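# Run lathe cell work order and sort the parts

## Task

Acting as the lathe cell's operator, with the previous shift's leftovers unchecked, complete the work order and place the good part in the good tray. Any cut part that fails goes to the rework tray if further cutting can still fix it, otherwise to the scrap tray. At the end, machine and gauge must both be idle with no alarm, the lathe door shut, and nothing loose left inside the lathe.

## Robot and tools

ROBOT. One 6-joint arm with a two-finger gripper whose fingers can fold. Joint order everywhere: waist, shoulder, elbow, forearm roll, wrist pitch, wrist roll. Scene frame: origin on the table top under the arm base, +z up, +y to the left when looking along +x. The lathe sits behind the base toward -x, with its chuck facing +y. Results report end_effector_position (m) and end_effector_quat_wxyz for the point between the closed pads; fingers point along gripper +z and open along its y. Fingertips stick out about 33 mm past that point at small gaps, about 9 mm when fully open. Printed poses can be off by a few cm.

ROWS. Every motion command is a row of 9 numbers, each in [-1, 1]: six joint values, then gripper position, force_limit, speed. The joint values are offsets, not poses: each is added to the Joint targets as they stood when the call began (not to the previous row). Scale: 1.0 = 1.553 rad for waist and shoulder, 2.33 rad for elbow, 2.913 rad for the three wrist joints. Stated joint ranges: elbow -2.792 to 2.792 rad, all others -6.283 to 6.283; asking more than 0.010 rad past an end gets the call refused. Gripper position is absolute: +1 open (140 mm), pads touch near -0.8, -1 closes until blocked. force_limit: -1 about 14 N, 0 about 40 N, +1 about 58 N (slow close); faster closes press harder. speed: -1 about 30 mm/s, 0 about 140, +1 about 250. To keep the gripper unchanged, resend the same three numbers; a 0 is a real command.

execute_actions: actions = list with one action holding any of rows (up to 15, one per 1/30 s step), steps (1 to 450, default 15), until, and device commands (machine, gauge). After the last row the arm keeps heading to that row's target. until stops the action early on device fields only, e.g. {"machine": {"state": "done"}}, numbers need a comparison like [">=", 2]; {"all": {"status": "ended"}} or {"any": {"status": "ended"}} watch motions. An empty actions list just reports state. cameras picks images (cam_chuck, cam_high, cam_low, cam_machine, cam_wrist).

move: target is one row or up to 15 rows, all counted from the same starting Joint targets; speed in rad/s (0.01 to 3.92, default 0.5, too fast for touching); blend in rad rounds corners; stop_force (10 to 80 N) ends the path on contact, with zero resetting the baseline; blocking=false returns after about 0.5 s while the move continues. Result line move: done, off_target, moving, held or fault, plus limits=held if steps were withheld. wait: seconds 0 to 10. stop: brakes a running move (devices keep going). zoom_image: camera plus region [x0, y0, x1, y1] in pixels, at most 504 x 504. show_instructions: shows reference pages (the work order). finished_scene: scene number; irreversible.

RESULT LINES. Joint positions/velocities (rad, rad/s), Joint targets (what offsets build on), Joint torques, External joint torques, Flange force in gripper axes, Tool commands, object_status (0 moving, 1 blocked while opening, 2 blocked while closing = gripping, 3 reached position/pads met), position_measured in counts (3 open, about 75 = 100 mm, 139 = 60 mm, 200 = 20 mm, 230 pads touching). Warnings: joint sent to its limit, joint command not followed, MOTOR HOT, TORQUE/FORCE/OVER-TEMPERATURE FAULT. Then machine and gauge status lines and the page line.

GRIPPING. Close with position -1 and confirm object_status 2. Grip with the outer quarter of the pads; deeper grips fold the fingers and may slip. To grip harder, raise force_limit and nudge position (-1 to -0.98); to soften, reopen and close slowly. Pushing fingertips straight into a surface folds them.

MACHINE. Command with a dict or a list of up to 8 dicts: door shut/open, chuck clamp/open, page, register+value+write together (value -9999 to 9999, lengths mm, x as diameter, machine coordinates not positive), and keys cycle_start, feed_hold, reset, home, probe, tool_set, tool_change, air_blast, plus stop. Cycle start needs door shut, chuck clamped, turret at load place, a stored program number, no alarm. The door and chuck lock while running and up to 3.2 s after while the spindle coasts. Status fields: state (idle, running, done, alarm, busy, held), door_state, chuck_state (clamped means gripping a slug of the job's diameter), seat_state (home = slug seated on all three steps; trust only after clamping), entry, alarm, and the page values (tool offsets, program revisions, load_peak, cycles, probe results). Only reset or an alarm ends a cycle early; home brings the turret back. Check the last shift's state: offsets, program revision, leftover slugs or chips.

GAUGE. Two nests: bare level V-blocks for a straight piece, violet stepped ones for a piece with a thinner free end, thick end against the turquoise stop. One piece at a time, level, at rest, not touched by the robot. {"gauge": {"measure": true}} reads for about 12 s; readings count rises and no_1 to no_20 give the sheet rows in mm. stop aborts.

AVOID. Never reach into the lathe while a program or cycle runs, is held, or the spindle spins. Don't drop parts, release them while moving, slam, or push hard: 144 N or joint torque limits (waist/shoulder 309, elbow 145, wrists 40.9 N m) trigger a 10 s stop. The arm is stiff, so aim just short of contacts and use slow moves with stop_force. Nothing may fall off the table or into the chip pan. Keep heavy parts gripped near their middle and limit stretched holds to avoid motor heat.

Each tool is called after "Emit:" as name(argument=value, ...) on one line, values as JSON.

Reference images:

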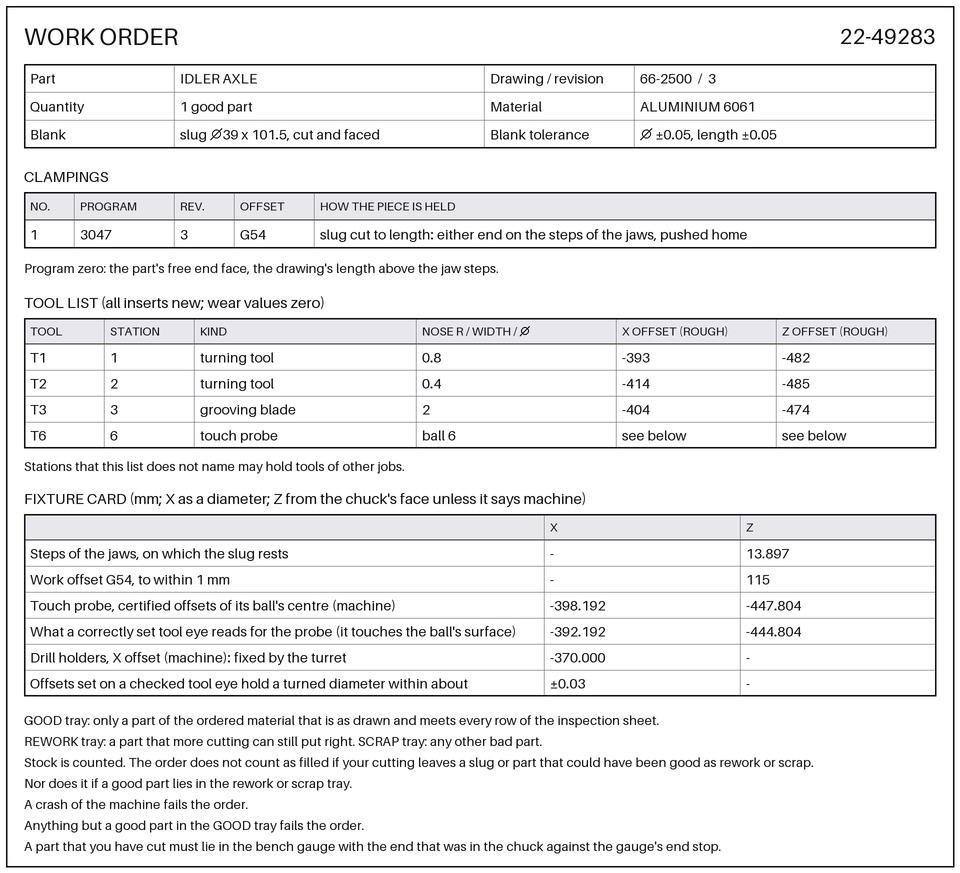

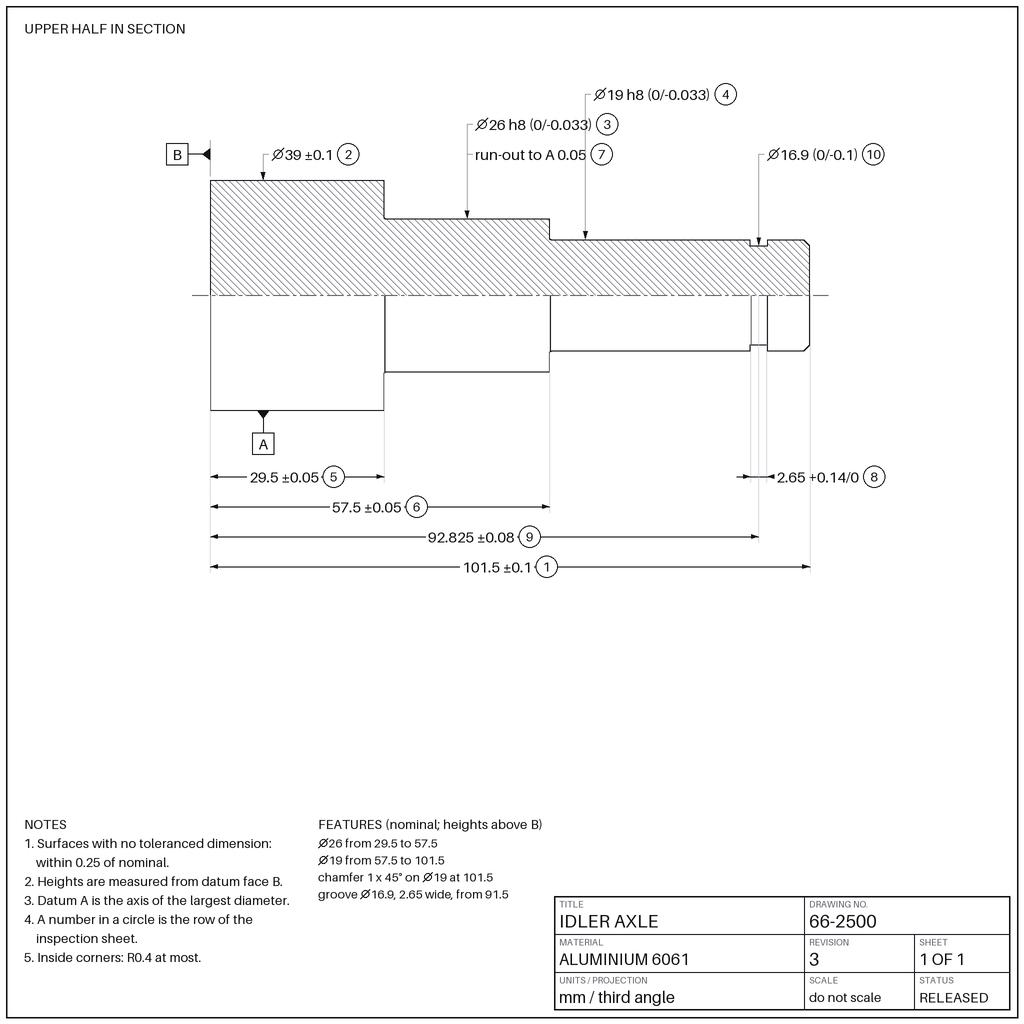

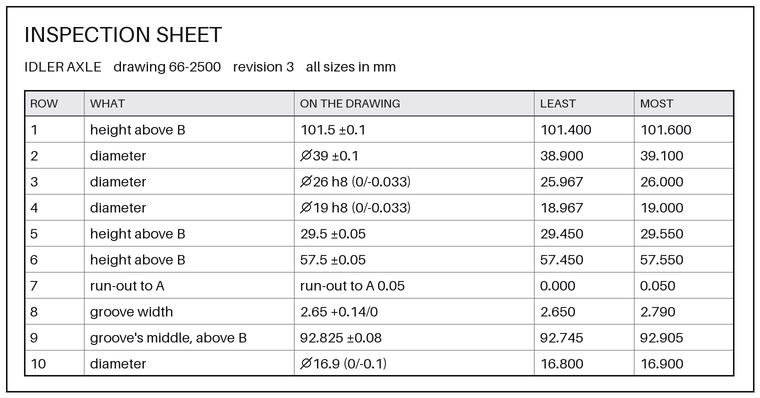

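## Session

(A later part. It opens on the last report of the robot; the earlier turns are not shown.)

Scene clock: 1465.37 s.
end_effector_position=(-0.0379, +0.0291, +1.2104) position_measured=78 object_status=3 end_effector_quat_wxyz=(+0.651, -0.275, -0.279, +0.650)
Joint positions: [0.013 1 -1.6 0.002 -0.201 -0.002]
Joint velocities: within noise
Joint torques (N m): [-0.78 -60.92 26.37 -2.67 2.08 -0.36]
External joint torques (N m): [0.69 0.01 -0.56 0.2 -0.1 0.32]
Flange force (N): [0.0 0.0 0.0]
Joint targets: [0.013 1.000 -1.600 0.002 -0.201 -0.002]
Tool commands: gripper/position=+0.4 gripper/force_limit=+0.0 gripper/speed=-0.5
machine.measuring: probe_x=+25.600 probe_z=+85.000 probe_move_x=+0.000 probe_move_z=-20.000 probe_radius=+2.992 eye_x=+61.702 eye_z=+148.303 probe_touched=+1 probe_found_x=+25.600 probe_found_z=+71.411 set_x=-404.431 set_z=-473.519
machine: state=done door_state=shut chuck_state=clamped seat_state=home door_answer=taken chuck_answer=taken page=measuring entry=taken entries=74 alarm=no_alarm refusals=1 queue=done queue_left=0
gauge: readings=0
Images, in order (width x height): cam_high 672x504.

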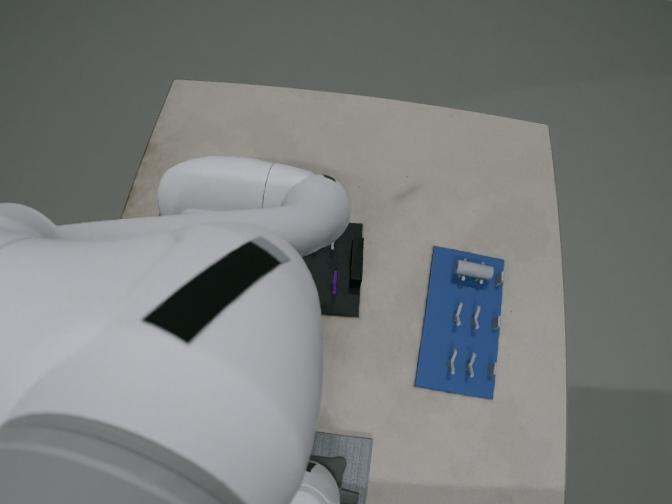

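Probe both diameters, then open the door.

Emit:
execute_actions(actions=[{"machine":[{"tool_change":true},{"register":"probe_x","value":55,"write":true},{"register":"probe_move_z","value":0,"write":true},{"register":"probe_move_x","value":-45,"write":true},{"probe":true}],"steps":450,"until":{"machine":{"queue":["!=","running"]}}}], cameras=[])

Emit:
execute_actions(actions=[{"machine":[{"register":"probe_z","value":57,"write":true},{"probe":true},{"door":"open"}],"steps":450,"until":{"machine":{"door_state":"open"}}}], cameras=["cam_chuck"])

Scene clock: 1485.63 s.
end_effector_position=(-0.0379, +0.0291, +1.2104) position_measured=78 object_status=3 end_effector_quat_wxyz=(+0.651, -0.275, -0.279, +0.650)
Joint positions: [0.013 1 -1.6 0.002 -0.201 -0.002]
Joint velocities: within noise
Joint torques (N m): [-1.15 -61.14 26.14 -2.68 2.14 -0.29]
External joint torques (N m): [1.13 0.41 -0.17 0.19 -0.15 0.26]
Flange force (N): [0.0 0.0 0.0]
Joint targets: [0.013 1.000 -1.600 0.002 -0.201 -0.002]
Tool commands: gripper/position=+0.4 gripper/force_limit=+0.0 gripper/speed=-0.5
machine.measuring: probe_x=+55.000 probe_z=+85.000 probe_move_x=-45.000 probe_move_z=+0.000 probe_radius=+2.992 eye_x=+61.702 eye_z=+148.303 probe_touched=+1 probe_found_x=+18.985 probe_found_z=+85.000 set_x=-404.431 set_z=-473.519
machine: state=done door_state=shut chuck_state=clamped seat_state=home door_answer=taken chuck_answer=taken page=measuring entry=taken entries=79 alarm=no_alarm refusals=1 queue=done queue_left=0
gauge: readings=0
No camera images: "cameras" was empty.

Scene clock: 1500.83 s.
end_effector_position=(-0.0379, +0.0291, +1.2104) position_measured=78 object_status=3 end_effector_quat_wxyz=(+0.651, -0.275, -0.279, +0.650)
Joint positions: [0.013 1 -1.6 0.002 -0.201 -0.002]
Joint velocities: within noise
Joint torques (N m): [-0.83 -60.56 26.11 -2.72 2.08 -0.27]
External joint torques (N m): [0.98 -0.87 -0.57 0.27 -0.12 0.23]
Flange force (N): [0.0 0.0 0.0]
Joint targets: [0.013 1.000 -1.600 0.002 -0.201 -0.002]
Tool commands: gripper/position=+0.4 gripper/force_limit=+0.0 gripper/speed=-0.5
machine.measuring: probe_x=+55.000 probe_z=+57.000 probe_move_x=-45.000 probe_move_z=+0.000 probe_radius=+2.992 eye_x=+61.702 eye_z=+148.303 probe_touched=+1 probe_found_x=+25.985 probe_found_z=+57.000 set_x=-404.431 set_z=-473.519
machine: state=done door_state=shut chuck_state=clamped seat_state=home door_answer=refused_cycle_runs chuck_answer=taken page=measuring entry=taken entries=81 alarm=no_alarm refusals=2 queue=dropped queue_left=0
gauge: readings=0
Images, in order (width x height): cam_chuck 672x504.

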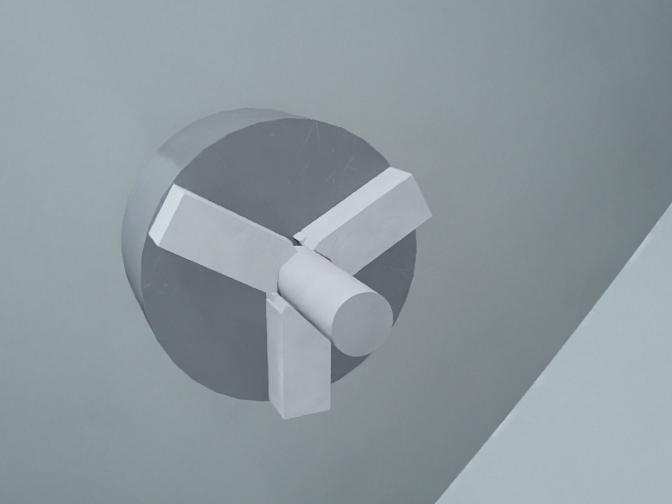

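Emit:
execute_actions(actions=[{"machine":{"door":"open"},"steps":150,"until":{"machine":{"door_state":"open"}}}], cameras=["cam_chuck"])

Scene clock: 1506.00 s.
end_effector_position=(-0.0379, +0.0291, +1.2104) position_measured=78 object_status=3 end_effector_quat_wxyz=(+0.651, -0.275, -0.279, +0.650)
Joint positions: [0.013 1 -1.6 0.002 -0.201 -0.002]
Joint velocities: within noise
Joint torques (N m): [-1.43 -60.97 26.29 -2.7 2.08 -0.26]
External joint torques (N m): [1.65 -0.55 -0.72 0.25 -0.12 0.22]
Flange force (N): [0.0 0.0 0.0]
Joint targets: [0.013 1.000 -1.600 0.002 -0.201 -0.002]
Tool commands: gripper/position=+0.4 gripper/force_limit=+0.0 gripper/speed=-0.5
machine.measuring: probe_x=+55.000 probe_z=+57.000 probe_move_x=-45.000 probe_move_z=+0.000 probe_radius=+2.992 eye_x=+61.702 eye_z=+148.303 probe_touched=+1 probe_found_x=+25.985 probe_found_z=+57.000 set_x=-404.431 set_z=-473.519
machine: state=done door_state=open chuck_state=clamped seat_state=home door_answer=taken chuck_answer=taken page=measuring entry=taken entries=81 alarm=no_alarm refusals=2 queue=running queue_left=0
gauge: readings=0
Images, in order (width x height): cam_chuck 672x504.

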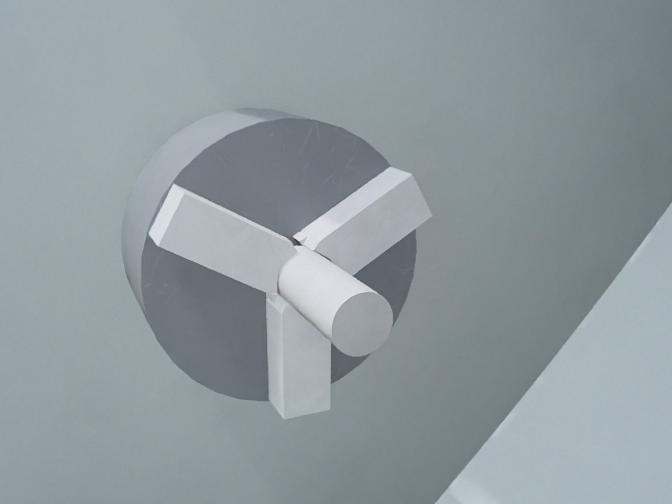

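Emit:
move(target=[[0, 0.1623, -0.3073, 0, -0.1050, 0, 0.4, 0, -0.5],[0, -0.3194, -0.4537, 0, 0.2688, 0, 0.4, 0, -0.5],[0.3567, -0.7456, -0.3768, 0.2101, 0.4624, -0.0968, 0.4, 0, -0.5]], speed=[0.8, 0.8, 0.6], blend=0.04, cameras=["cam_wrist"])

Scene clock: 1526.87 s.
end_effector_position=(-0.6650, -0.1669, +0.3020) position_measured=78 object_status=3 end_effector_quat_wxyz=(+0.500, -0.499, -0.503, +0.498)
Joint positions: [0.567 -0.159 -2.478 0.614 1.146 -0.284]
Joint velocities: within noise
Joint torques (N m): [-1.08 36.68 20.34 -2.65 2.67 -0.22]
External joint torques (N m): [0.92 0.24 -0.07 0.25 -0.03 0.17]
Flange force (N): [-2.4 -0.5 -2.0]
Joint targets: [0.568 -0.159 -2.478 0.614 1.146 -0.284]
machine.measuring: probe_x=+55.000 probe_z=+57.000 probe_move_x=-45.000 probe_move_z=+0.000 probe_radius=+2.992 eye_x=+61.702 eye_z=+148.303 probe_touched=+1 probe_found_x=+25.985 probe_found_z=+57.000 set_x=-404.431 set_z=-473.519
machine: state=done door_state=open chuck_state=clamped seat_state=home door_answer=taken chuck_answer=taken page=measuring entry=taken entries=81 alarm=no_alarm refusals=2 queue=done queue_left=0
gauge: readings=0
move: done
Images, in order (width x height): cam_wrist 672x504.

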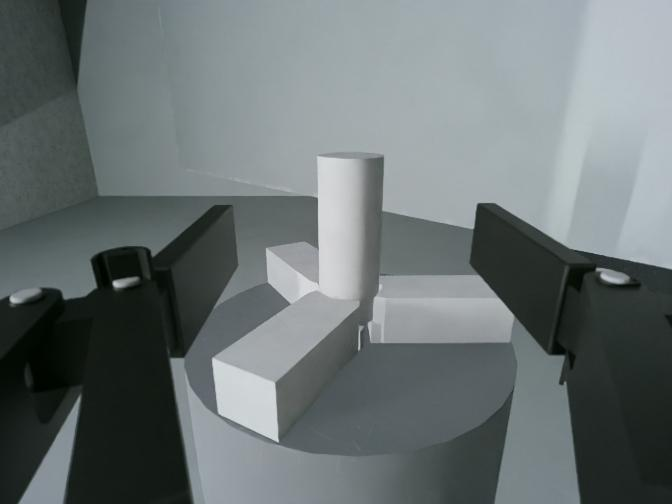

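Emit:
move(target=[-0.0595, -0.0537, 0.0507, -0.0300, -0.0181, 0.0079, 0.4, 0, -0.5], speed=0.12, stop_force=20, cameras=[])

Emit:
execute_actions(actions=[{"rows":[[0,0,0,0,0,0,-1,-0.1,-1]],"steps":130}], cameras=["cam_wrist","cam_chuck"])

Scene clock: 1534.50 s.
end_effector_position=(-0.7392, -0.1650, +0.3012) position_measured=78 object_status=3 end_effector_quat_wxyz=(+0.500, -0.500, -0.502, +0.498)
Joint positions: [0.475 -0.242 -2.36 0.526 1.093 -0.261]
Joint velocities: within noise
Joint torques (N m): [-0.79 46.43 22.37 -2.8 2.66 -0.23]
External joint torques (N m): [0.56 0.63 -0.5 0.27 -0.01 0.18]
Flange force (N): [-0.9 -0.9 -2.3]
Joint targets: [0.475 -0.242 -2.360 0.526 1.093 -0.261]
machine.measuring: probe_x=+55.000 probe_z=+57.000 probe_move_x=-45.000 probe_move_z=+0.000 probe_radius=+2.992 eye_x=+61.702 eye_z=+148.303 probe_touched=+1 probe_found_x=+25.985 probe_found_z=+57.000 set_x=-404.431 set_z=-473.519
machine: state=done door_state=open chuck_state=clamped seat_state=home door_answer=taken chuck_answer=taken page=measuring entry=taken entries=81 alarm=no_alarm refusals=2 queue=done queue_left=0
gauge: readings=0
move: done
No camera images: "cameras" was empty.

Scene clock: 1539.03 s.
end_effector_position=(-0.7392, -0.1650, +0.3012) position_measured=173 object_status=2 end_effector_quat_wxyz=(+0.500, -0.500, -0.502, +0.498)
Joint positions: [0.475 -0.242 -2.36 0.526 1.093 -0.261]
Joint velocities: within noise
Joint torques (N m): [-6.4 66.41 48.88 -4.83 12.87 -0.48]
External joint torques (N m): [6.13 -19.09 -27.14 2.31 -10.2 0.43]
Flange force (N): [-4.2 28.5 -24.9]
Joint targets: [0.475 -0.242 -2.360 0.526 1.093 -0.261]
machine.measuring: probe_x=+55.000 probe_z=+57.000 probe_move_x=-45.000 probe_move_z=+0.000 probe_radius=+2.992 eye_x=+61.702 eye_z=+148.303 probe_touched=+1 probe_found_x=+25.985 probe_found_z=+57.000 set_x=-404.431 set_z=-473.519
machine: state=done door_state=open chuck_state=clamped seat_state=home door_answer=taken chuck_answer=taken page=measuring entry=taken entries=81 alarm=no_alarm refusals=2 queue=done queue_left=0
gauge: readings=0
Images, in order (width x height): cam_chuck 672x504, cam_wrist 672x504.

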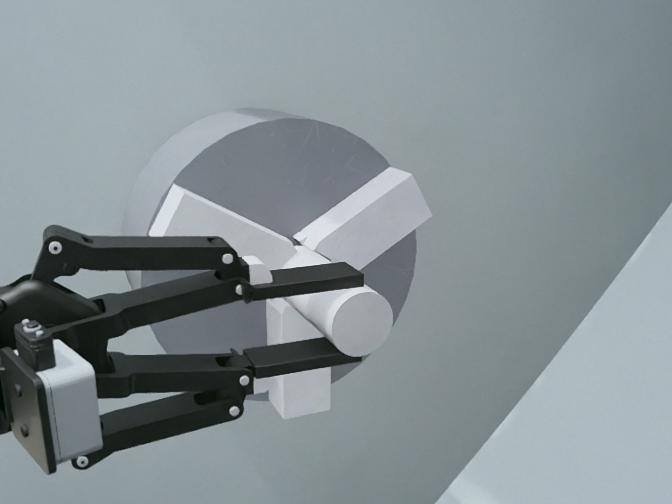

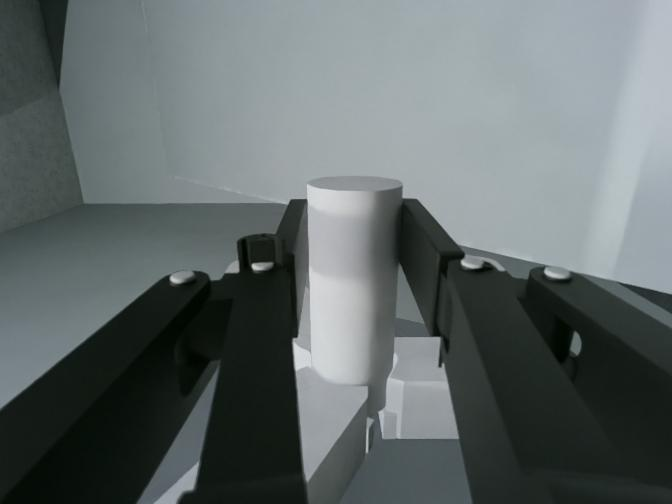

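Emit:
execute_actions(actions=[{"rows":[[0,0,0,0,0,0,-1,-0.1,-0.8]],"machine":{"chuck":"open"},"steps":90}], cameras=["cam_wrist","cam_chuck"])

Scene clock: 1565.97 s.
end_effector_position=(-0.7392, -0.1650, +0.3012) position_measured=173 object_status=2 end_effector_quat_wxyz=(+0.500, -0.500, -0.502, +0.498)
Joint positions: [0.475 -0.242 -2.36 0.526 1.093 -0.261]
Joint velocities: within noise
Joint torques (N m): [-1.27 49.46 24.25 -3.02 3.88 -0.17]
External joint torques (N m): [0.9 -1.9 -2.37 0.48 -1.2 0.12]
Flange force (N): [-1.7 2.2 -2.3]
Joint targets: [0.475 -0.242 -2.360 0.526 1.093 -0.261]
machine.measuring: probe_x=+55.000 probe_z=+57.000 probe_move_x=-45.000 probe_move_z=+0.000 probe_radius=+2.992 eye_x=+61.702 eye_z=+148.303 probe_touched=+1 probe_found_x=+25.985 probe_found_z=+57.000 set_x=-404.431 set_z=-473.519
machine: state=idle door_state=open chuck_state=open seat_state=open door_answer=taken chuck_answer=taken page=measuring entry=taken entries=81 alarm=no_alarm refusals=2 queue=done queue_left=0
gauge: readings=0
Images, in order (width x height): cam_chuck 672x504, cam_wrist 672x504.

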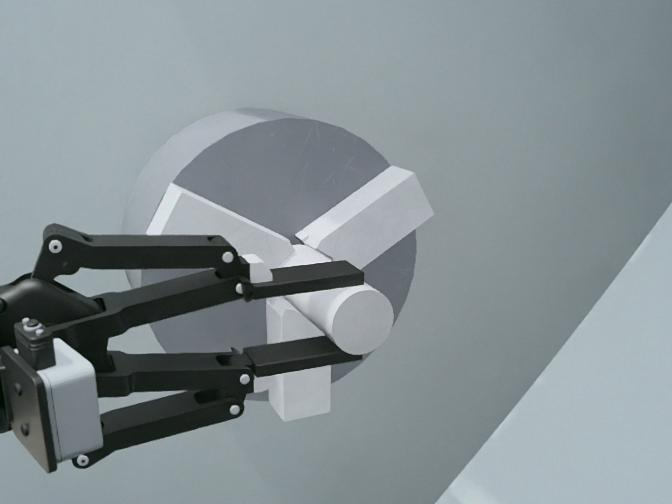

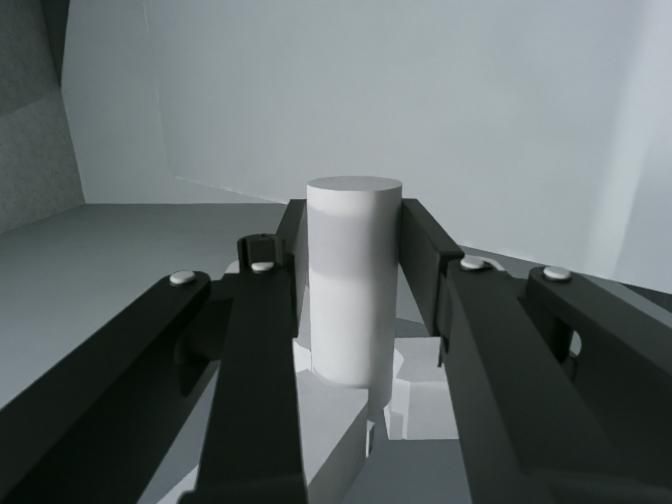

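Emit:
move(target=[[-0.0414, 0.0080, -0.0079, -0.0246, -0.0035, 0.0122, -1, -0.1, -0.8],[-0.0999, 0.0165, -0.0163, -0.0597, -0.0077, 0.0294, -1, -0.1, -0.8]], speed=0.12, blend=0.01, cameras=["cam_wrist","cam_chuck"])

Scene clock: 1579.33 s.
end_effector_position=(-0.7392, -0.0937, +0.3016) position_measured=173 object_status=2 end_effector_quat_wxyz=(+0.500, -0.500, -0.502, +0.498)
Joint positions: [0.32 -0.217 -2.398 0.352 1.071 -0.175]
Joint velocities: within noise
Joint torques (N m): [-1.16 46.47 24.73 -2.77 3.88 -0.18]
External joint torques (N m): [0.81 -1.24 -2.46 0.31 -1.14 0.14]
Flange force (N): [-1.5 1.1 -2.9]
Joint targets: [0.320 -0.217 -2.398 0.352 1.071 -0.175]
machine.measuring: probe_x=+55.000 probe_z=+57.000 probe_move_x=-45.000 probe_move_z=+0.000 probe_radius=+2.992 eye_x=+61.702 eye_z=+148.303 probe_touched=+1 probe_found_x=+25.985 probe_found_z=+57.000 set_x=-404.431 set_z=-473.519
machine: state=idle door_state=open chuck_state=open seat_state=open door_answer=taken chuck_answer=taken page=measuring entry=taken entries=81 alarm=no_alarm refusals=2 queue=done queue_left=0
gauge: readings=0
move: done
Images, in order (width x height): cam_chuck 672x504, cam_wrist 672x504.

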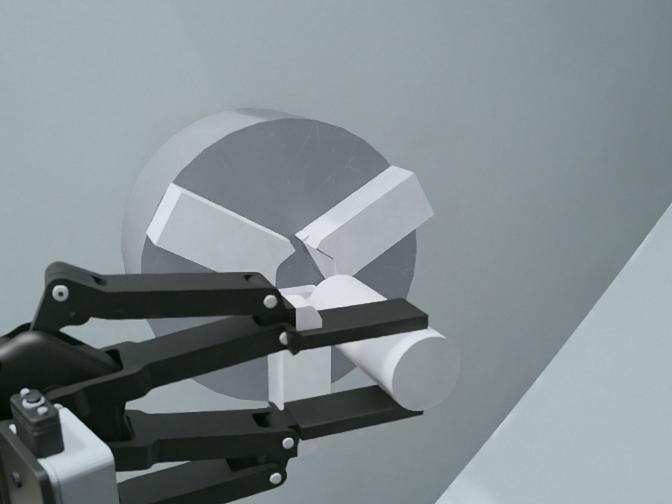

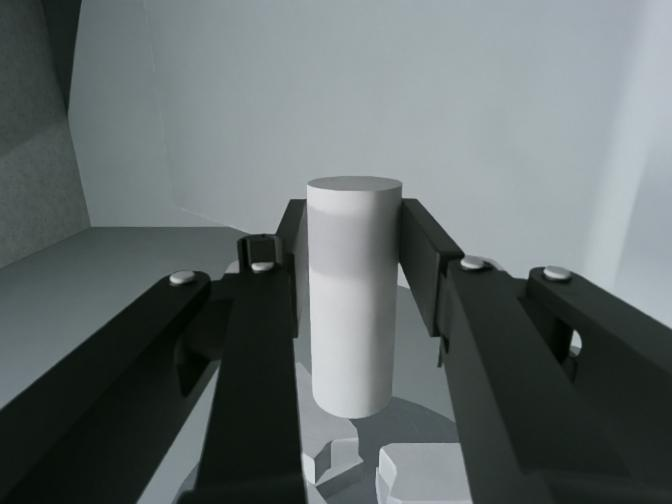

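Emit:
move(target=[[-0.1977, 0.4643, -0.1112, -0.1208, -0.1679, 0.0601, -1, -0.1, -0.8],[-0.1977, 0.9459, 0.0352, -0.1208, -0.5417, 0.0601, -1, -0.1, -0.8],[-0.2061, 0.6549, 0.9863, -0.1208, -0.2132, -0.4549, -1, -0.1, -0.8]], speed=[0.5, 0.8, 1.0], blend=0.08, cameras=[])

Emit:
move(target=[-0.1137, -0.4634, 0.7365, 0, 0.3416, -0.6286, -1, -0.1, -0.8], speed=0.9, cameras=["cam_wrist","cam_high"])

Scene clock: 1604.20 s.
end_effector_position=(+1.1048, +0.0152, +1.1816) position_measured=173 object_status=2 end_effector_quat_wxyz=(+0.840, +0.025, +0.542, +0.026)
Joint positions: [0 0.801 -0.099 0 0.45 -1.5]
Joint velocities: within noise
Joint torques (N m): [-1.35 -106.16 -34.03 2.8 -3.34 -0.21]
External joint torques (N m): [1.26 3.31 4.82 -0.06 0.82 0.22]
Flange force (N): [0.0 0.0 0.0]
Joint targets: [0.000 0.801 -0.099 0.000 0.450 -1.500]
machine.measuring: probe_x=+55.000 probe_z=+57.000 probe_move_x=-45.000 probe_move_z=+0.000 probe_radius=+2.992 eye_x=+61.702 eye_z=+148.303 probe_touched=+1 probe_found_x=+25.985 probe_found_z=+57.000 set_x=-404.431 set_z=-473.519
machine: state=idle door_state=open chuck_state=open seat_state=open door_answer=taken chuck_answer=taken page=measuring entry=taken entries=81 alarm=no_alarm refusals=2 queue=done queue_left=0
gauge: readings=0
move: done
No camera images: "cameras" was empty.

Scene clock: 1606.73 s.
end_effector_position=(+0.5985, -0.0814, +0.3993) position_measured=173 object_status=2 end_effector_quat_wxyz=(-0.003, +0.707, -0.707, -0.001)
Joint positions: [-0.177 0.081 1.617 0 1.445 -3.331]
Joint velocities: within noise
Joint torques (N m): [-0.82 -51.33 -46.32 4.43 0.18 -0.3]
External joint torques (N m): [0.84 1.83 4.73 -0.19 -0.2 0.3]
Flange force (N): [-2.6 5.0 8.2]
Joint targets: [-0.177 0.081 1.617 0.000 1.445 -3.331]
machine.measuring: probe_x=+55.000 probe_z=+57.000 probe_move_x=-45.000 probe_move_z=+0.000 probe_radius=+2.992 eye_x=+61.702 eye_z=+148.303 probe_touched=+1 probe_found_x=+25.985 probe_found_z=+57.000 set_x=-404.431 set_z=-473.519
machine: state=idle door_state=open chuck_state=open seat_state=open door_answer=taken chuck_answer=taken page=measuring entry=taken entries=81 alarm=no_alarm refusals=2 queue=done queue_left=0
gauge: readings=0
move: done
Images, in order (width x height): cam_high 672x504, cam_wrist 672x504.

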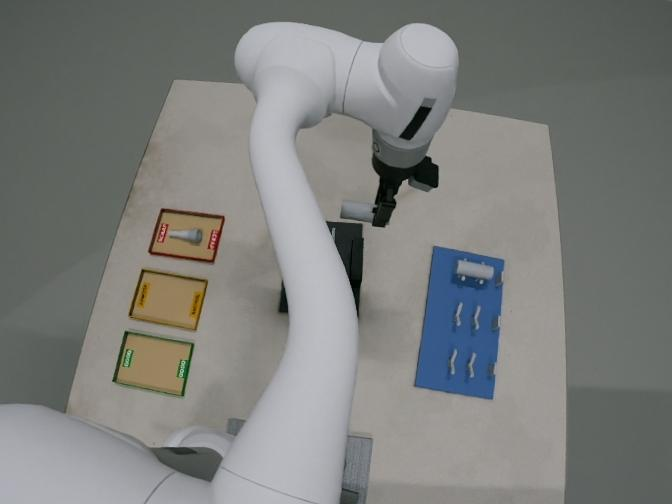

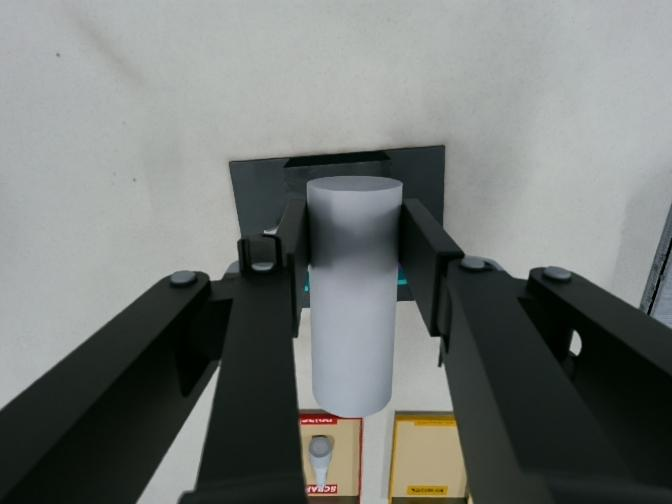

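Emit:
move(target=[0.3711, -0.0400, 0.2644, 0, -0.1906, 0.1977, -1, -0.1, -0.8], speed=0.6, cameras=["cam_wrist","cam_high"])

Emit:
zoom_image(camera="cam_high", region=[250, 190, 400, 340])

Scene clock: 1640.50 s.
end_effector_position=(+0.3997, +0.2000, +0.1206) position_measured=173 object_status=2 end_effector_quat_wxyz=(-0.003, +0.707, -0.707, +0.000)
Joint positions: [0.4 0.019 2.233 0 0.89 -2.755]
Joint velocities: within noise
Joint torques (N m): [-0.79 -35.7 -36.19 3.45 0.06 -0.15]
External joint torques (N m): [0.81 1.53 3.38 -0.1 -0.07 0.14]
Flange force (N): [-0.6 3.6 5.4]
Joint targets: [0.400 0.019 2.233 0.000 0.890 -2.755]
machine.measuring: probe_x=+55.000 probe_z=+57.000 probe_move_x=-45.000 probe_move_z=+0.000 probe_radius=+2.992 eye_x=+61.702 eye_z=+148.303 probe_touched=+1 probe_found_x=+25.985 probe_found_z=+57.000 set_x=-404.431 set_z=-473.519
machine: state=idle door_state=open chuck_state=open seat_state=open door_answer=taken chuck_answer=taken page=measuring entry=taken entries=81 alarm=no_alarm refusals=2 queue=done queue_left=0
gauge: readings=0
move: done
Images, in order (width x height): cam_high 672x504, cam_wrist 672x504.

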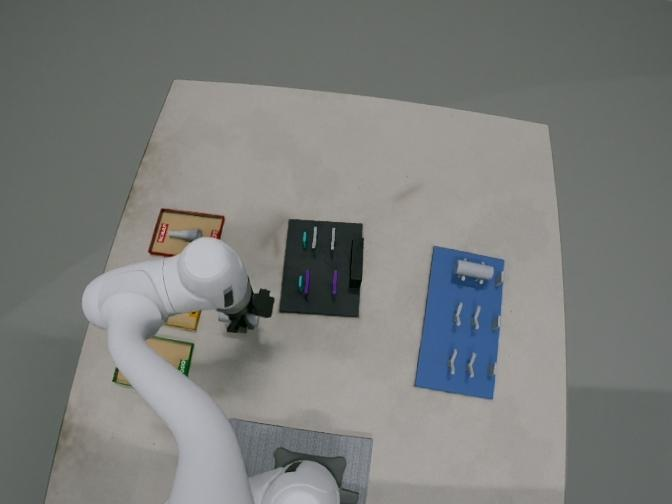

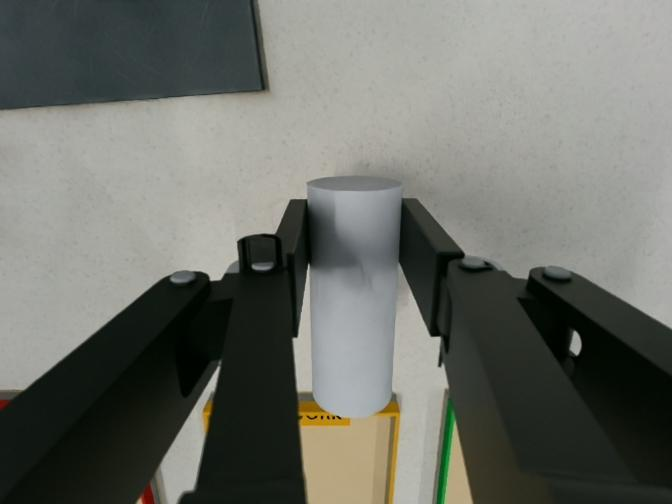

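Scaled by 3.360 from the camera's 672x504 image, which has a finer 960x720 frame.

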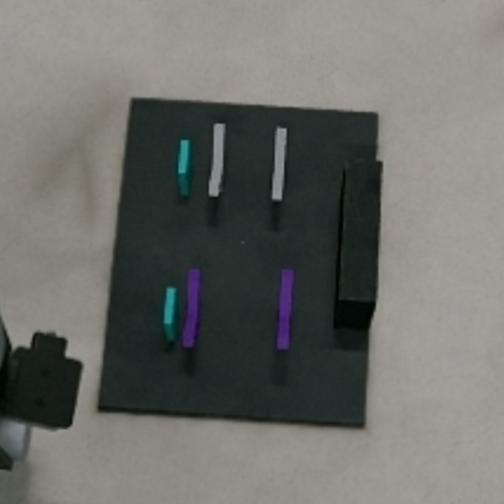

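Emit:
move(target=[0, 0.0596, 0.0244, 0, -0.0513, 0, -1, -0.1, -0.8], speed=0.15, cameras=[])

Emit:
move(target=[0, 0.0160, 0.0051, 0, -0.0126, 0, -1, -0.1, -0.8], speed=0.015, stop_force=10, cameras=["cam_wrist"])

Scene clock: 1655.50 s.
end_effector_position=(+0.3999, +0.2003, +0.0560) position_measured=173 object_status=2 end_effector_quat_wxyz=(-0.003, +0.707, -0.707, +0.000)
Joint positions: [0.4 0.111 2.29 0 0.74 -2.755]
Joint velocities: within noise
Joint torques (N m): [-1.44 -40.67 -31.64 2.95 0.1 -0.21]
External joint torques (N m): [1.31 0.92 3 -0.04 -0.12 0.21]
Flange force (N): [-1.4 4.7 4.1]
Joint targets: [0.400 0.111 2.290 0.000 0.740 -2.755]
machine.measuring: probe_x=+55.000 probe_z=+57.000 probe_move_x=-45.000 probe_move_z=+0.000 probe_radius=+2.992 eye_x=+61.702 eye_z=+148.303 probe_touched=+1 probe_found_x=+25.985 probe_found_z=+57.000 set_x=-404.431 set_z=-473.519
machine: state=idle door_state=open chuck_state=open seat_state=open door_answer=taken chuck_answer=taken page=measuring entry=taken entries=81 alarm=no_alarm refusals=2 queue=done queue_left=0
gauge: readings=0
move: done
No camera images: "cameras" was empty.

Scene clock: 1657.43 s.
end_effector_position=(+0.4000, +0.2004, +0.0474) position_measured=173 object_status=2 end_effector_quat_wxyz=(-0.003, +0.707, -0.707, +0.000)
Joint positions: [0.4 0.125 2.296 0 0.72 -2.755]
Joint velocities: within noise
Joint torques (N m): [-3.28 -26.8 -19.66 1.9 -0.69 -0.19]
External joint torques (N m): [3.28 -13.34 -7.94 0.91 0.7 0.19]
Flange force (N): [-4.9 7.5 -29.2]
Joint targets: [0.400 0.125 2.296 0.000 0.720 -2.755]
machine.measuring: probe_x=+55.000 probe_z=+57.000 probe_move_x=-45.000 probe_move_z=+0.000 probe_radius=+2.992 eye_x=+61.702 eye_z=+148.303 probe_touched=+1 probe_found_x=+25.985 probe_found_z=+57.000 set_x=-404.431 set_z=-473.519
machine: state=idle door_state=open chuck_state=open seat_state=open door_answer=taken chuck_answer=taken page=measuring entry=taken entries=81 alarm=no_alarm refusals=2 queue=done queue_left=0
gauge: readings=0
move: contact; the wrist pitch is farthest, 0.016 rad from its target
Images, in order (width x height): cam_wrist 672x504.

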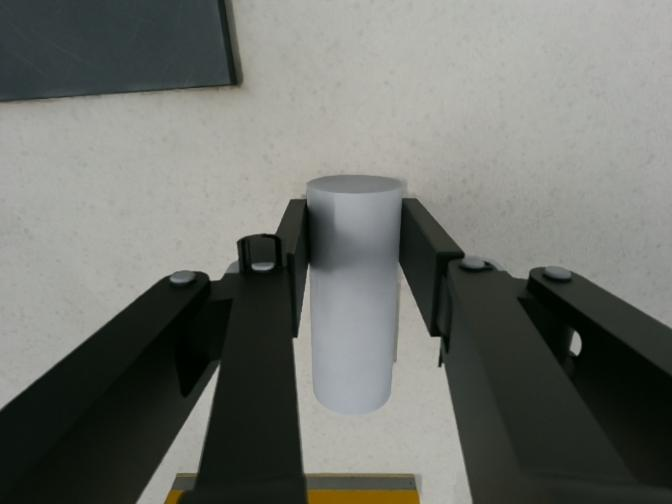

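Emit:
execute_actions(actions=[{"rows":[[0,0,0,0,0,0,-0.25,-0.1,-1]],"steps":25}], cameras=["cam_wrist"])

Emit:
move(target=[0.0277, 0.0075, -0.0076, 0, 0.0023, 0.0149, -0.25, -0.1, -1], speed=0.05, cameras=["cam_wrist"])

Scene clock: 1669.53 s.
end_effector_position=(+0.4000, +0.2004, +0.0474) position_measured=160 object_status=3 end_effector_quat_wxyz=(-0.003, +0.707, -0.707, +0.000)
Joint positions: [0.4 0.125 2.296 0 0.72 -2.755]
Joint velocities: within noise
Joint torques (N m): [-1.23 -39.82 -29.66 2.78 0.12 -0.18]
External joint torques (N m): [1.14 -0.17 1.84 0.05 -0.13 0.18]
Flange force (N): [-1.2 4.2 1.4]
Joint targets: [0.400 0.125 2.296 0.000 0.720 -2.755]
machine.measuring: probe_x=+55.000 probe_z=+57.000 probe_move_x=-45.000 probe_move_z=+0.000 probe_radius=+2.992 eye_x=+61.702 eye_z=+148.303 probe_touched=+1 probe_found_x=+25.985 probe_found_z=+57.000 set_x=-404.431 set_z=-473.519
machine: state=idle door_state=open chuck_state=open seat_state=open door_answer=taken chuck_answer=taken page=measuring entry=taken entries=81 alarm=no_alarm refusals=2 queue=done queue_left=0
gauge: readings=0
Images, in order (width x height): cam_wrist 672x504.

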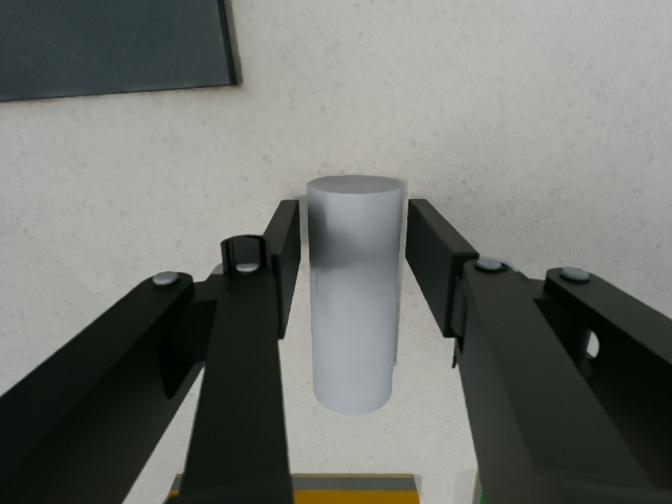

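Scene clock: 1670.67 s.
end_effector_position=(+0.3997, +0.2214, +0.0488) position_measured=160 object_status=3 end_effector_quat_wxyz=(-0.003, +0.707, -0.707, +0.000)
Joint positions: [0.443 0.137 2.279 0 0.726 -2.712]
Joint velocities: within noise
Joint torques (N m): [-1.13 -40.96 -30.02 2.82 0.18 -0.25]
External joint torques (N m): [0.92 -0.67 1.74 0.05 -0.2 0.25]
Flange force (N): [-0.4 4.6 0.7]
Joint targets: [0.443 0.137 2.279 0.000 0.726 -2.712]
machine.measuring: probe_x=+55.000 probe_z=+57.000 probe_move_x=-45.000 probe_move_z=+0.000 probe_radius=+2.992 eye_x=+61.702 eye_z=+148.303 probe_touched=+1 probe_found_x=+25.985 probe_found_z=+57.000 set_x=-404.431 set_z=-473.519
machine: state=idle door_state=open chuck_state=open seat_state=open door_answer=taken chuck_answer=taken page=measuring entry=taken entries=81 alarm=no_alarm refusals=2 queue=done queue_left=0
gauge: readings=0
move: done
Images, in order (width x height): cam_wrist 672x504.

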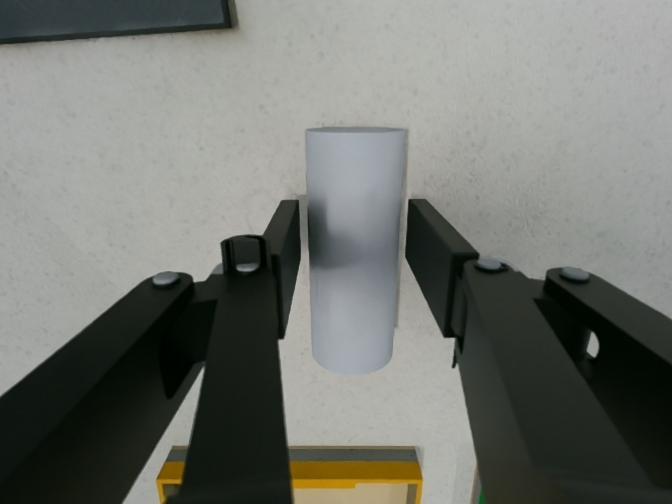

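Emit:
execute_actions(actions=[{"rows":[[0,0,0,0,0,0,-1,-0.1,-1]],"steps":40}], cameras=["cam_wrist"])

Scene clock: 1676.20 s.
end_effector_position=(+0.3996, +0.2214, +0.0488) position_measured=173 object_status=2 end_effector_quat_wxyz=(-0.003, +0.707, -0.707, +0.000)
Joint positions: [0.443 0.137 2.279 0 0.726 -2.712]
Joint velocities: within noise
Joint torques (N m): [-1.08 -34.61 -25.91 3.1 -0.7 -0.3]
External joint torques (N m): [1.03 -7.05 -1.91 -0.26 0.71 0.3]
Flange force (N): [0.4 6.8 -14.3]
Joint targets: [0.443 0.137 2.279 0.000 0.726 -2.712]
machine.measuring: probe_x=+55.000 probe_z=+57.000 probe_move_x=-45.000 probe_move_z=+0.000 probe_radius=+2.992 eye_x=+61.702 eye_z=+148.303 probe_touched=+1 probe_found_x=+25.985 probe_found_z=+57.000 set_x=-404.431 set_z=-473.519
machine: state=idle door_state=open chuck_state=open seat_state=open door_answer=taken chuck_answer=taken page=measuring entry=taken entries=81 alarm=no_alarm refusals=2 queue=done queue_left=0
gauge: readings=0
Images, in order (width x height): cam_wrist 672x504.

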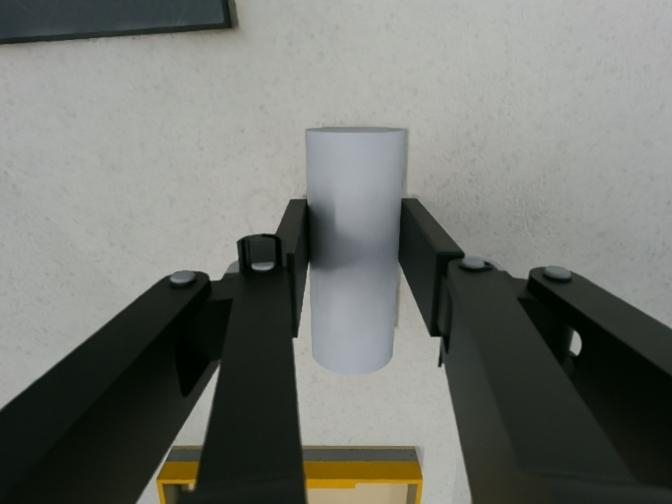

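Emit:
move(target=[[0, -0.0306, -0.0096, 0, 0.0240, 0, -1, -0.1, -1],[-0.2688, -0.2085, -0.1767, 0, 0.2523, -0.1432, -1, -0.1, -1]], speed=[0.1, 0.6], blend=0.01, cameras=["cam_wrist","cam_high"])

Emit:
zoom_image(camera="cam_wrist", region=[70, 10, 350, 240])

Scene clock: 1694.50 s.
end_effector_position=(+0.4386, +0.0385, +0.4002) position_measured=173 object_status=2 end_effector_quat_wxyz=(-0.003, +0.707, -0.707, +0.000)
Joint positions: [0.025 -0.187 1.867 0 1.461 -3.129]
Joint velocities: within noise
Joint torques (N m): [-1.55 -23.28 -46.23 4.32 0.03 -0.15]
External joint torques (N m): [1.57 1.19 4.49 -0.06 -0.05 0.15]
Flange force (N): [-3.5 4.0 7.7]
Joint targets: [0.025 -0.187 1.867 0.000 1.461 -3.129]
machine.measuring: probe_x=+55.000 probe_z=+57.000 probe_move_x=-45.000 probe_move_z=+0.000 probe_radius=+2.992 eye_x=+61.702 eye_z=+148.303 probe_touched=+1 probe_found_x=+25.985 probe_found_z=+57.000 set_x=-404.431 set_z=-473.519
machine: state=idle door_state=open chuck_state=open seat_state=open door_answer=taken chuck_answer=taken page=measuring entry=taken entries=81 alarm=no_alarm refusals=2 queue=done queue_left=0
gauge: readings=0
move: done
Images, in order (width x height): cam_high 672x504, cam_wrist 672x504.

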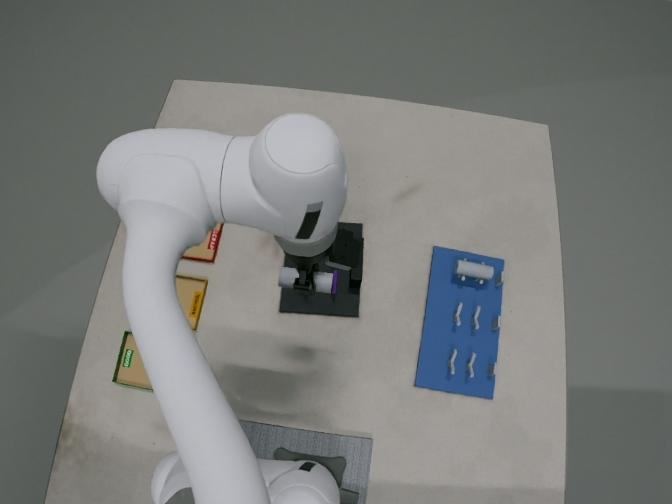

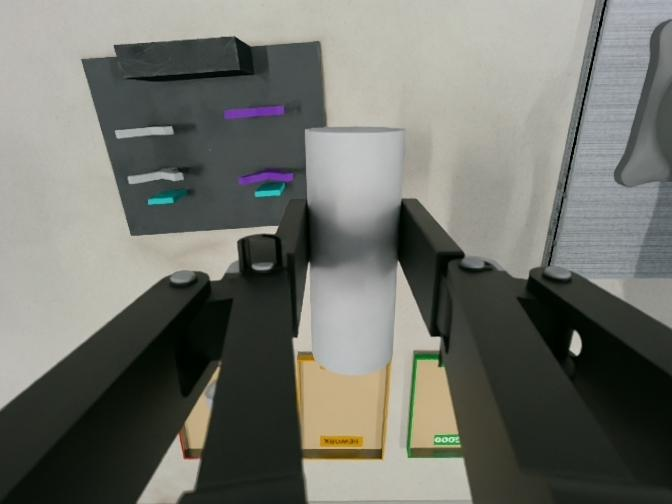

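Scaled by 1.800 from the camera's 672x504 image, which has a finer 960x720 frame.

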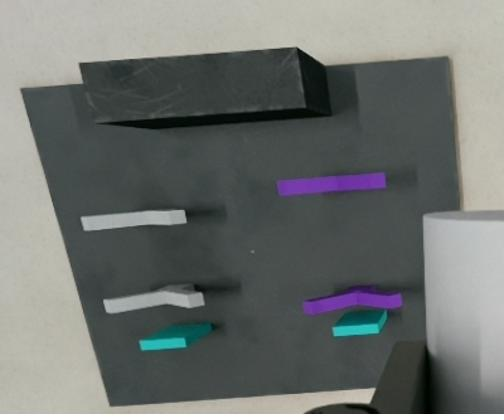

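Emit:
move(target=[-0.0014, 0.3272, -0.0217, 0, -0.1569, -0.0284, -1, -0.1, -1], speed=0.4, cameras=["cam_wrist","cam_low","cam_high"])

Emit:
zoom_image(camera="cam_wrist", region=[210, 60, 510, 400])

Emit:
zoom_image(camera="cam_low", region=[400, 120, 672, 290])

Scene clock: 1740.13 s.
end_effector_position=(+0.6665, +0.0410, +0.1411) position_measured=173 object_status=2 end_effector_quat_wxyz=(-0.003, +0.735, -0.678, +0.000)
Joint positions: [0.023 0.321 1.816 0 1.004 -3.211]
Joint velocities: within noise
Joint torques (N m): [-0.86 -69.67 -39.26 3.61 0.11 -0.25]
External joint torques (N m): [1.1 1.27 3.69 0.01 -0.13 0.25]
Flange force (N): [-2.1 5.5 4.5]
Joint targets: [0.023 0.321 1.816 0.000 1.004 -3.211]
machine.measuring: probe_x=+55.000 probe_z=+57.000 probe_move_x=-45.000 probe_move_z=+0.000 probe_radius=+2.992 eye_x=+61.702 eye_z=+148.303 probe_touched=+1 probe_found_x=+25.985 probe_found_z=+57.000 set_x=-404.431 set_z=-473.519
machine: state=idle door_state=open chuck_state=open seat_state=open door_answer=taken chuck_answer=taken page=measuring entry=taken entries=81 alarm=no_alarm refusals=2 queue=done queue_left=0
gauge: readings=0
move: done
Images, in order (width x height): cam_high 672x504, cam_low 672x504, cam_wrist 672x504.

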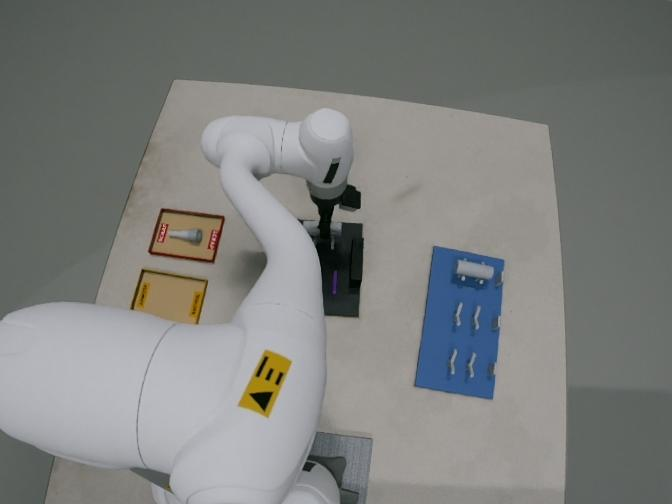

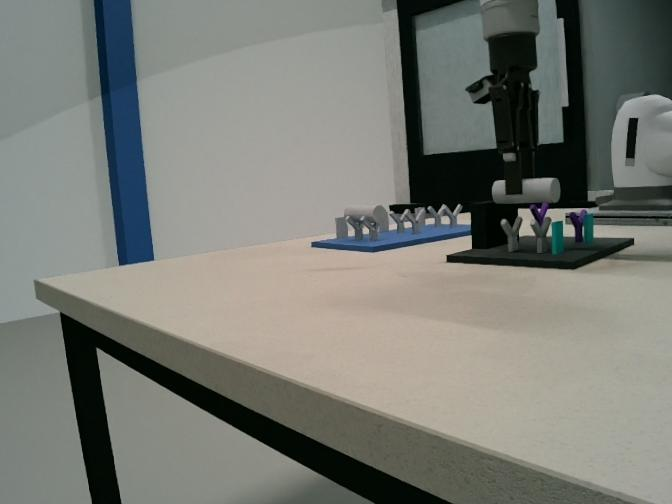

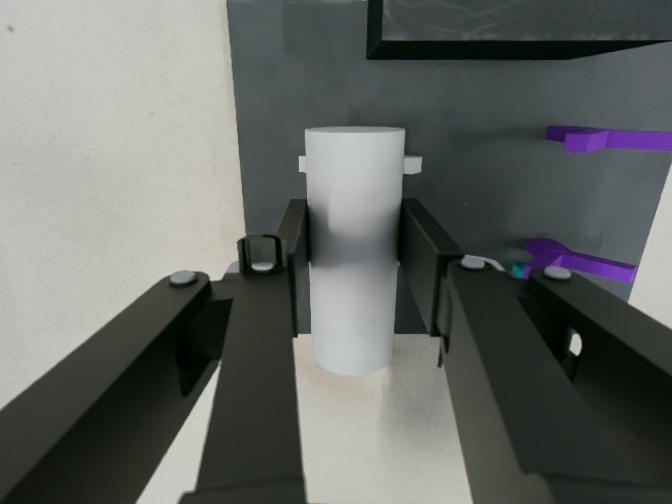

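Scaled by 1.482 from the camera's 672x504 image, which has a finer 960x720 frame.

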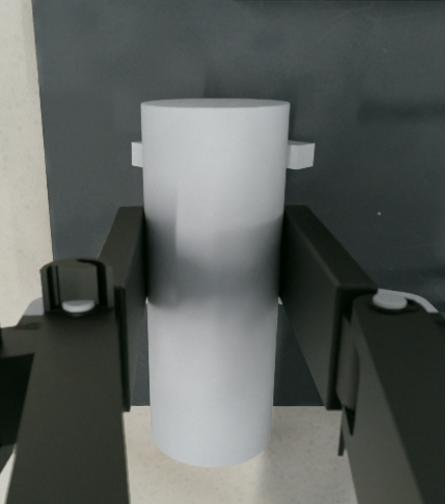

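Scaled by 1.853 from the camera's 672x504 image, which has a finer 960x720 frame.

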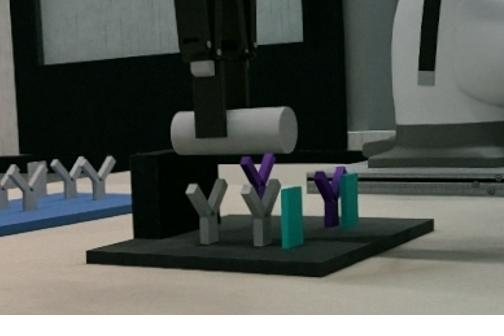

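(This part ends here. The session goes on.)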